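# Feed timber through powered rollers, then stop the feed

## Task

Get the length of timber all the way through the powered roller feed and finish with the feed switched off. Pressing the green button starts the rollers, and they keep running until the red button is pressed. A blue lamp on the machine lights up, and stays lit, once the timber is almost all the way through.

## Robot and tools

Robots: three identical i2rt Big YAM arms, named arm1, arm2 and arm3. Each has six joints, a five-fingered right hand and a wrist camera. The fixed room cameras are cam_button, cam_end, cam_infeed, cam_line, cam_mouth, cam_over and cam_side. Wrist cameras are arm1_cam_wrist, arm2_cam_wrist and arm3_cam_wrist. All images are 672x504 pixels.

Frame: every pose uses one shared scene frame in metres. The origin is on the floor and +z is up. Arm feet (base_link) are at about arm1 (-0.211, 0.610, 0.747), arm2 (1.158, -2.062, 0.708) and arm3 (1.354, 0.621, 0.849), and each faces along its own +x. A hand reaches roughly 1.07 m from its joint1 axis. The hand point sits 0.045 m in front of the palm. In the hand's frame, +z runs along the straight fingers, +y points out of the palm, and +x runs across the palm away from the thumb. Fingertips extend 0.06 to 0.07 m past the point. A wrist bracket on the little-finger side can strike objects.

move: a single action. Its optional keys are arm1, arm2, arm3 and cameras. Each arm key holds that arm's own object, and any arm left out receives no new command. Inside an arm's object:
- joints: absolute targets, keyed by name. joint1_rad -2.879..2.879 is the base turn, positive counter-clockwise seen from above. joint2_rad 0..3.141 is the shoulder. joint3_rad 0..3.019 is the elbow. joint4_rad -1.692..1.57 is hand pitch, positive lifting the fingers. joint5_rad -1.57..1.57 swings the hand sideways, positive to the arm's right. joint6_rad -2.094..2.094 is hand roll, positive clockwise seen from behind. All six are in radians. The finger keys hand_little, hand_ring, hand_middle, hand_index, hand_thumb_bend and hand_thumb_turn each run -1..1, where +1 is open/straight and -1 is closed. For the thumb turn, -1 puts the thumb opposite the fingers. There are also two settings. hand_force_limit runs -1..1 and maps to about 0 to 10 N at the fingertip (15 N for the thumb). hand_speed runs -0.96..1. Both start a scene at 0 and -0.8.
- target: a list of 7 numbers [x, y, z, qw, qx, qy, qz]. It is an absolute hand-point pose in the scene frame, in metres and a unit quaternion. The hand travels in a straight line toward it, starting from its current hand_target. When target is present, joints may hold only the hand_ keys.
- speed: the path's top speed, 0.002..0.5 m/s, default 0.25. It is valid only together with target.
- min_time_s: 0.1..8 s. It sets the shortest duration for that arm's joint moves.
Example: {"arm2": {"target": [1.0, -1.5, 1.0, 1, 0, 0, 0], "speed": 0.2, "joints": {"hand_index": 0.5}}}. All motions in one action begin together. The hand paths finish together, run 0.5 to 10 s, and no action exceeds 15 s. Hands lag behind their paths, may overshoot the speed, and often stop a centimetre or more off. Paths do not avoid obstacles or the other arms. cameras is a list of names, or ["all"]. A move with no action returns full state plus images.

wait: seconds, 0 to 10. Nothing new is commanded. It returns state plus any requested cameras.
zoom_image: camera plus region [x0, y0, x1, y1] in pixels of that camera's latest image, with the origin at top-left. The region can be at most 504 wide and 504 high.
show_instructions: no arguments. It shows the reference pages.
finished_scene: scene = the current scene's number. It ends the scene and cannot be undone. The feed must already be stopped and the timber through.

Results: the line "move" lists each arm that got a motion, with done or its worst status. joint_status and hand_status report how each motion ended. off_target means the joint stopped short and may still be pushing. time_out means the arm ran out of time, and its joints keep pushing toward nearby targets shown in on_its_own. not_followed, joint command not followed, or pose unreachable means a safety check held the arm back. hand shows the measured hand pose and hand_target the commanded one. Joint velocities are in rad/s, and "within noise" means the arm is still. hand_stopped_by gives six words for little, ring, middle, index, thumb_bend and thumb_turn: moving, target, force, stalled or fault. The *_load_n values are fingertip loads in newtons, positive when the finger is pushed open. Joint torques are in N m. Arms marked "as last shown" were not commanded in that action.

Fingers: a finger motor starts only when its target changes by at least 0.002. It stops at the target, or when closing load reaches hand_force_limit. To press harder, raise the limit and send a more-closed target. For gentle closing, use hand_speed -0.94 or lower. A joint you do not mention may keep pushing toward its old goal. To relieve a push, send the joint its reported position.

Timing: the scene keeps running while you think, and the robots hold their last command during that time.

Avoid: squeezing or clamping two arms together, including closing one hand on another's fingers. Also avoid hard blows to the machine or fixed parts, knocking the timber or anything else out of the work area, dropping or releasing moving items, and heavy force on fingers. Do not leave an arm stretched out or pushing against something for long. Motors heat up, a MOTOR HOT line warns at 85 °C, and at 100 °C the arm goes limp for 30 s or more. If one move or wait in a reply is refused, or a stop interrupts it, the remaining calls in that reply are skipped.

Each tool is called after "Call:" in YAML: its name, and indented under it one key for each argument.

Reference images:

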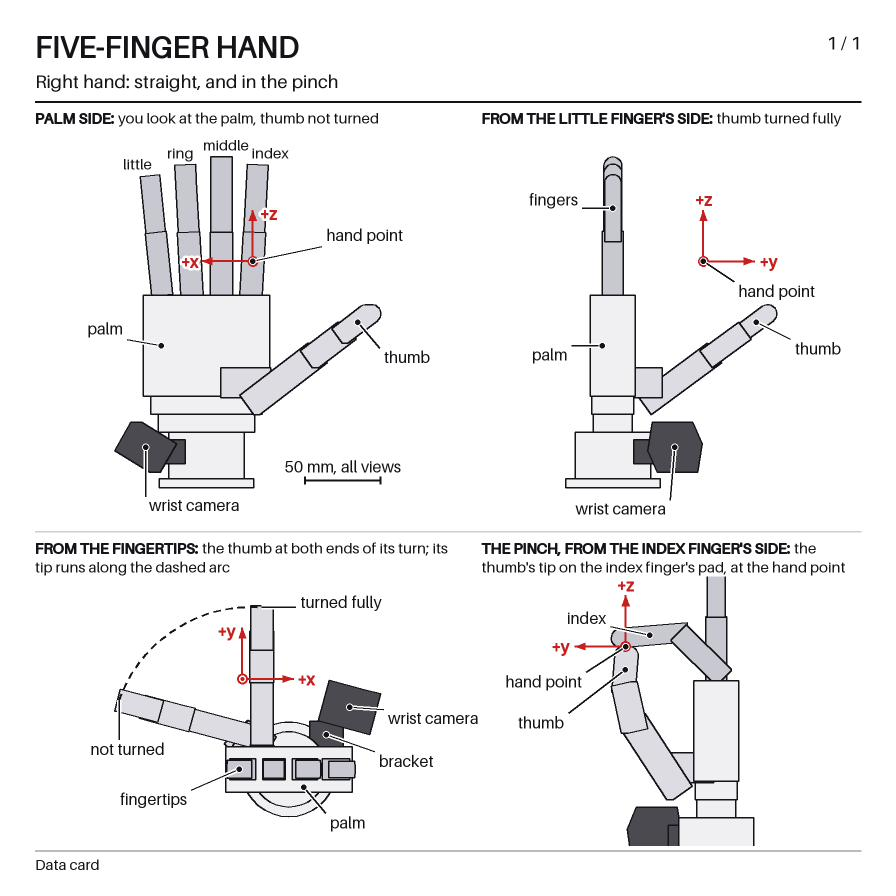

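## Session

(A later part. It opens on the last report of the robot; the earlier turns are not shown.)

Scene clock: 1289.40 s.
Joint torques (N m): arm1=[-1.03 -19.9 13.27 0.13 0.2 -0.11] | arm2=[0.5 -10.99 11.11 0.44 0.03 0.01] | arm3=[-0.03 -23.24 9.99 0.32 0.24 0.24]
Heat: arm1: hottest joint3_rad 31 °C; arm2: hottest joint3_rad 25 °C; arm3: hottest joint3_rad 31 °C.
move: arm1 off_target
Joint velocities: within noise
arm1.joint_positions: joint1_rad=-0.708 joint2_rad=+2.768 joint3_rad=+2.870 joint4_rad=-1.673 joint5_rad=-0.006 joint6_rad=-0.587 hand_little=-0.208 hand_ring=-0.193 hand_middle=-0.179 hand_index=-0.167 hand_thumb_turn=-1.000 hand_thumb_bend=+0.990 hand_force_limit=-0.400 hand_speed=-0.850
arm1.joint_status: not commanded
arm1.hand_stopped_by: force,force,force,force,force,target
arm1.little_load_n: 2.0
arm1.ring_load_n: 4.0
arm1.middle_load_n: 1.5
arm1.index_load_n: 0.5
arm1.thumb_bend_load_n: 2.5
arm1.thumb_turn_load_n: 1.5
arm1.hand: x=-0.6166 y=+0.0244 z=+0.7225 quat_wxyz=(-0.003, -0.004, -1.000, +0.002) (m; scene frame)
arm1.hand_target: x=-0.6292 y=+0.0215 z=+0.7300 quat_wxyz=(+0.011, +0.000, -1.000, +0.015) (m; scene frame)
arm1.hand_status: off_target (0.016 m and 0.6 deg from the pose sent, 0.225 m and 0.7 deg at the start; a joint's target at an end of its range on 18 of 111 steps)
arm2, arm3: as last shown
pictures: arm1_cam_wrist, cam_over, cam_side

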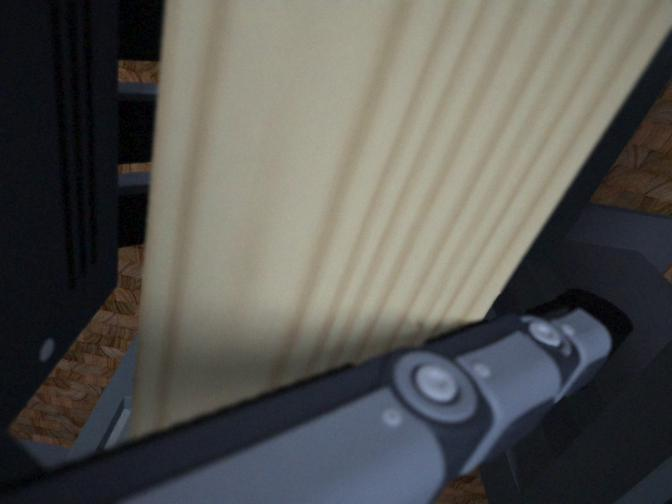

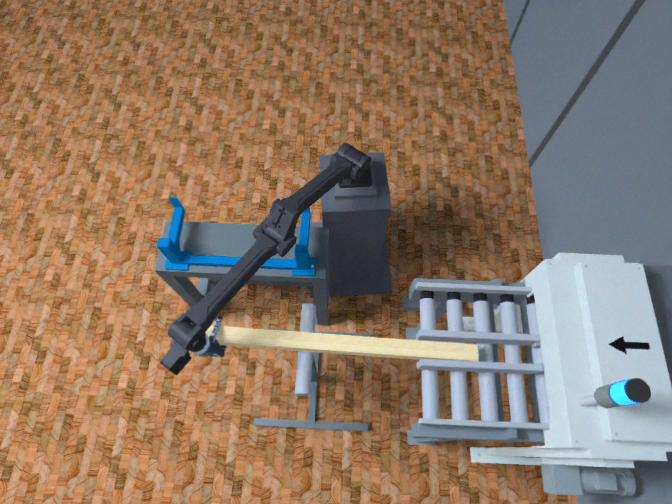

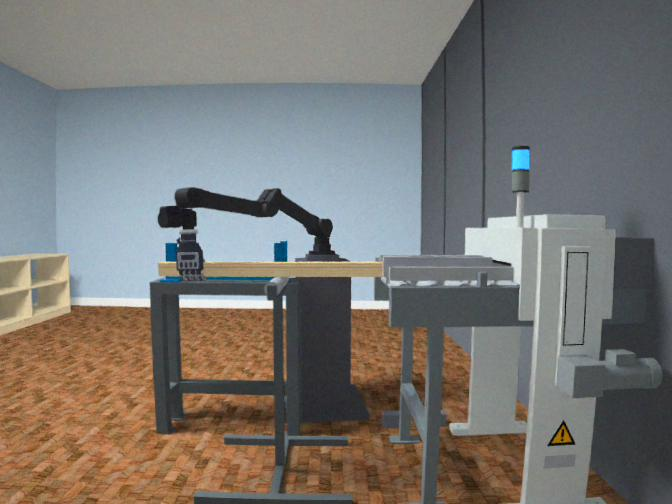

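Call:
move:
  arm1: {"target": [-0.617, 0.018, 0.718, 0.0, 0.0, 1.0, 0.0], "speed": 0.05, "joints": {"hand_thumb_bend": 1, "hand_little": 1, "hand_ring": 1, "hand_middle": 1, "hand_index": 1, "hand_speed": -0.6}}
  cameras: ["arm1_cam_wrist", "cam_side"]

Call:
move:
  arm1: {"target": [-0.60, 0.016, 0.88, 0.0, 0.0, 1.0, 0.0], "speed": 0.15}
  cameras: ["cam_side", "cam_over", "cam_end"]

Scene clock: 1299.63 s.
Joint torques (N m): arm1=[0.32 -19.14 12.45 0.01 0.05 0.07] | arm2=[0.44 -10.99 11.12 0.44 0.03 0.01] | arm3=[-0.15 -23.36 10 0.32 0.25 0.25]
Heat: arm1: hottest joint3_rad 31 °C; arm2: hottest joint3_rad 25 °C; arm3: hottest joint3_rad 31 °C.
move: arm1 done
Joint velocities: within noise
arm1.joint_positions: joint1_rad=-0.708 joint2_rad=+2.774 joint3_rad=+2.881 joint4_rad=-1.679 joint5_rad=-0.002 joint6_rad=-0.589 hand_little=+1.000 hand_ring=+1.000 hand_middle=+1.000 hand_index=+1.000 hand_thumb_turn=-1.000 hand_thumb_bend=+1.000 hand_force_limit=-0.400 hand_speed=-0.600
arm1.joint_status: all done
arm1.hand_stopped_by: target,target,target,target,target,target
arm1.little_load_n: 0.0
arm1.ring_load_n: 0.0
arm1.middle_load_n: 0.0
arm1.index_load_n: 0.0
arm1.thumb_bend_load_n: 0.0
arm1.thumb_turn_load_n: 0.0
arm1.hand: x=-0.6175 y=+0.0248 z=+0.7222 quat_wxyz=(-0.002, -0.003, -1.000, +0.000) (m; scene frame)
arm1.hand_target: x=-0.6166 y=+0.0189 z=+0.7180 quat_wxyz=(+0.003, +0.000, -1.000, +0.005) (m; scene frame)
arm1.hand_status: done (0.008 m and 0.4 deg from the pose sent, 0.008 m and 0.6 deg at the start; a joint's target at an end of its range on 31 of 47 steps)
arm2.joint_positions: joint1_rad=-0.011 joint2_rad=+1.351 joint3_rad=+1.225 joint4_rad=-1.494 joint5_rad=-0.003 joint6_rad=+0.243 hand_little=-1.000 hand_ring=-1.000 hand_middle=-1.000 hand_index=+1.000 hand_thumb_turn=+1.000 hand_thumb_bend=+1.000 hand_force_limit=+0.000 hand_speed=+0.400
arm2.joint_status: not commanded
arm2.hand_stopped_by: target,target,target,target,target,target
arm2.little_load_n: 0.0
arm2.ring_load_n: 0.0
arm2.middle_load_n: 0.0
arm2.index_load_n: 0.0
arm2.thumb_bend_load_n: 0.0
arm2.thumb_turn_load_n: 0.0
arm2.hand: x=+1.0360 y=-1.7647 z=+0.9128 quat_wxyz=(+0.019, +1.000, +0.003, +0.004) (m; scene frame)
arm2.hand_target: x=+1.0341 y=-1.7528 z=+0.9299 quat_wxyz=(+0.000, +1.000, +0.000, +0.000) (m; scene frame)
arm2.hand_status: not commanded
arm3: as last shown
pictures: arm1_cam_wrist, cam_side

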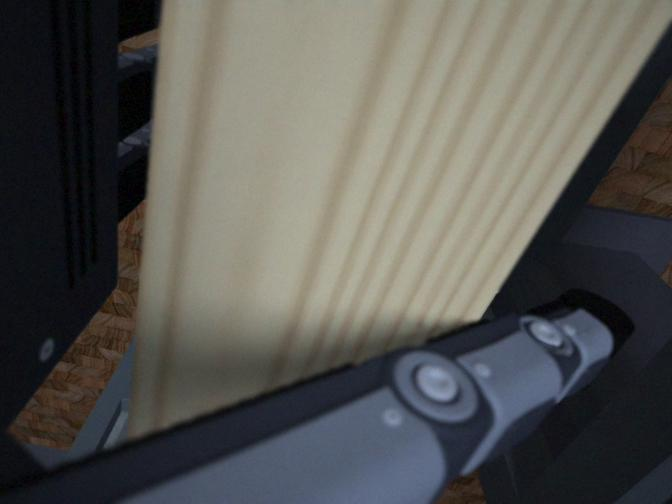

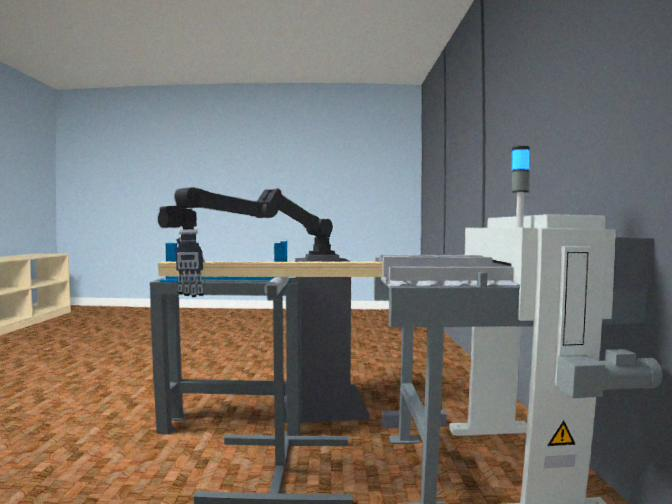

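Scene clock: 1301.60 s.
Joint torques (N m): arm1=[0.44 -21.36 8.92 0.21 0.07 0.19] | arm2=[0.5 -10.99 11.12 0.44 0.03 0] | arm3=[-0.15 -23.3 9.99 0.32 0.24 0.24]
Heat: arm1: hottest joint3_rad 31 °C; arm2: hottest joint3_rad 25 °C; arm3: hottest joint3_rad 31 °C.
move: arm1 off_target
Joint velocities: within noise
arm1.joint_positions: joint1_rad=-0.688 joint2_rad=+2.516 joint3_rad=+2.776 joint4_rad=-1.684 joint5_rad=+0.000 joint6_rad=-0.584 hand_little=+1.000 hand_ring=+1.000 hand_middle=+1.000 hand_index=+1.000 hand_thumb_turn=-1.000 hand_thumb_bend=+1.000 hand_force_limit=-0.400 hand_speed=-0.600
arm1.joint_status: not commanded
arm1.hand_stopped_by: target,target,target,target,target,target
arm1.little_load_n: 0.0
arm1.ring_load_n: 0.0
arm1.middle_load_n: 0.0
arm1.index_load_n: 0.0
arm1.thumb_bend_load_n: 0.0
arm1.thumb_turn_load_n: 0.0
arm1.hand: x=-0.6053 y=+0.0184 z=+0.8661 quat_wxyz=(+0.039, +0.004, -0.997, +0.061) (m; scene frame)
arm1.hand_target: x=-0.5994 y=+0.0168 z=+0.8794 quat_wxyz=(+0.043, +0.002, -0.997, +0.066) (m; scene frame)
arm1.hand_status: off_target (0.015 m and 8.4 deg from the pose sent, 0.159 m and 0.4 deg at the start; a joint's target at an end of its range on 56 of 59 steps)
arm2, arm3: as last shown
arm3.ring_load_n: 0.5
pictures: cam_end, cam_over, cam_side

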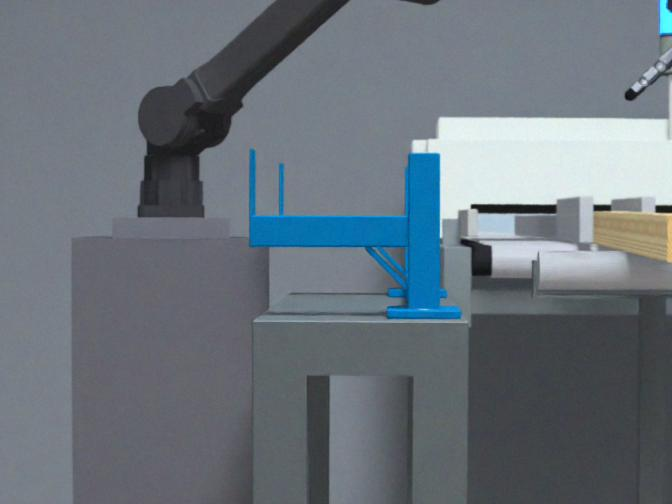

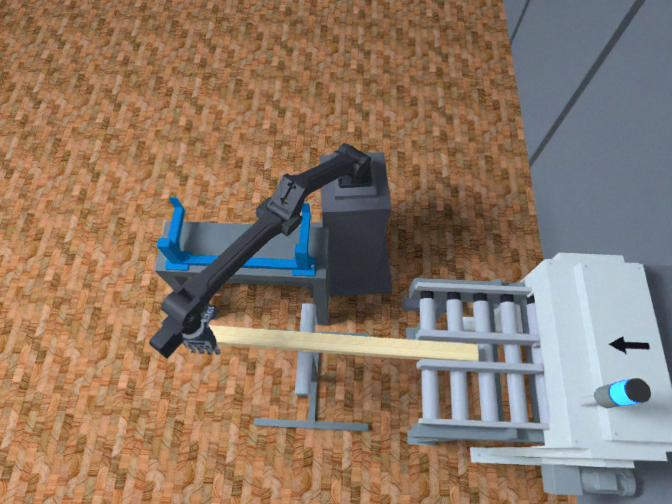

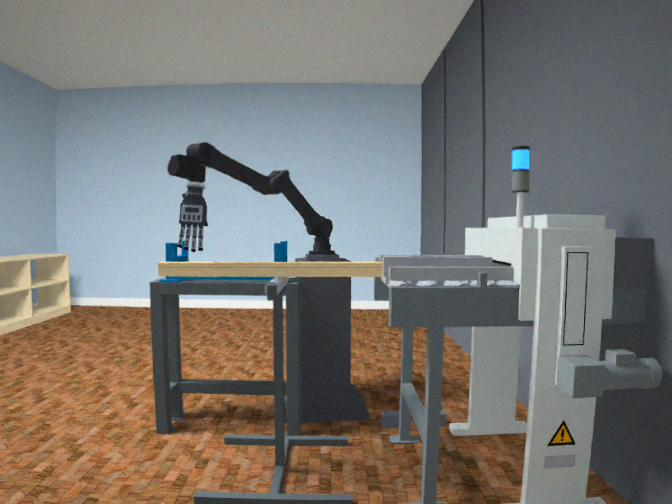

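Call:
finished_scene:
  scene: 1

The scene is finished: the task was done.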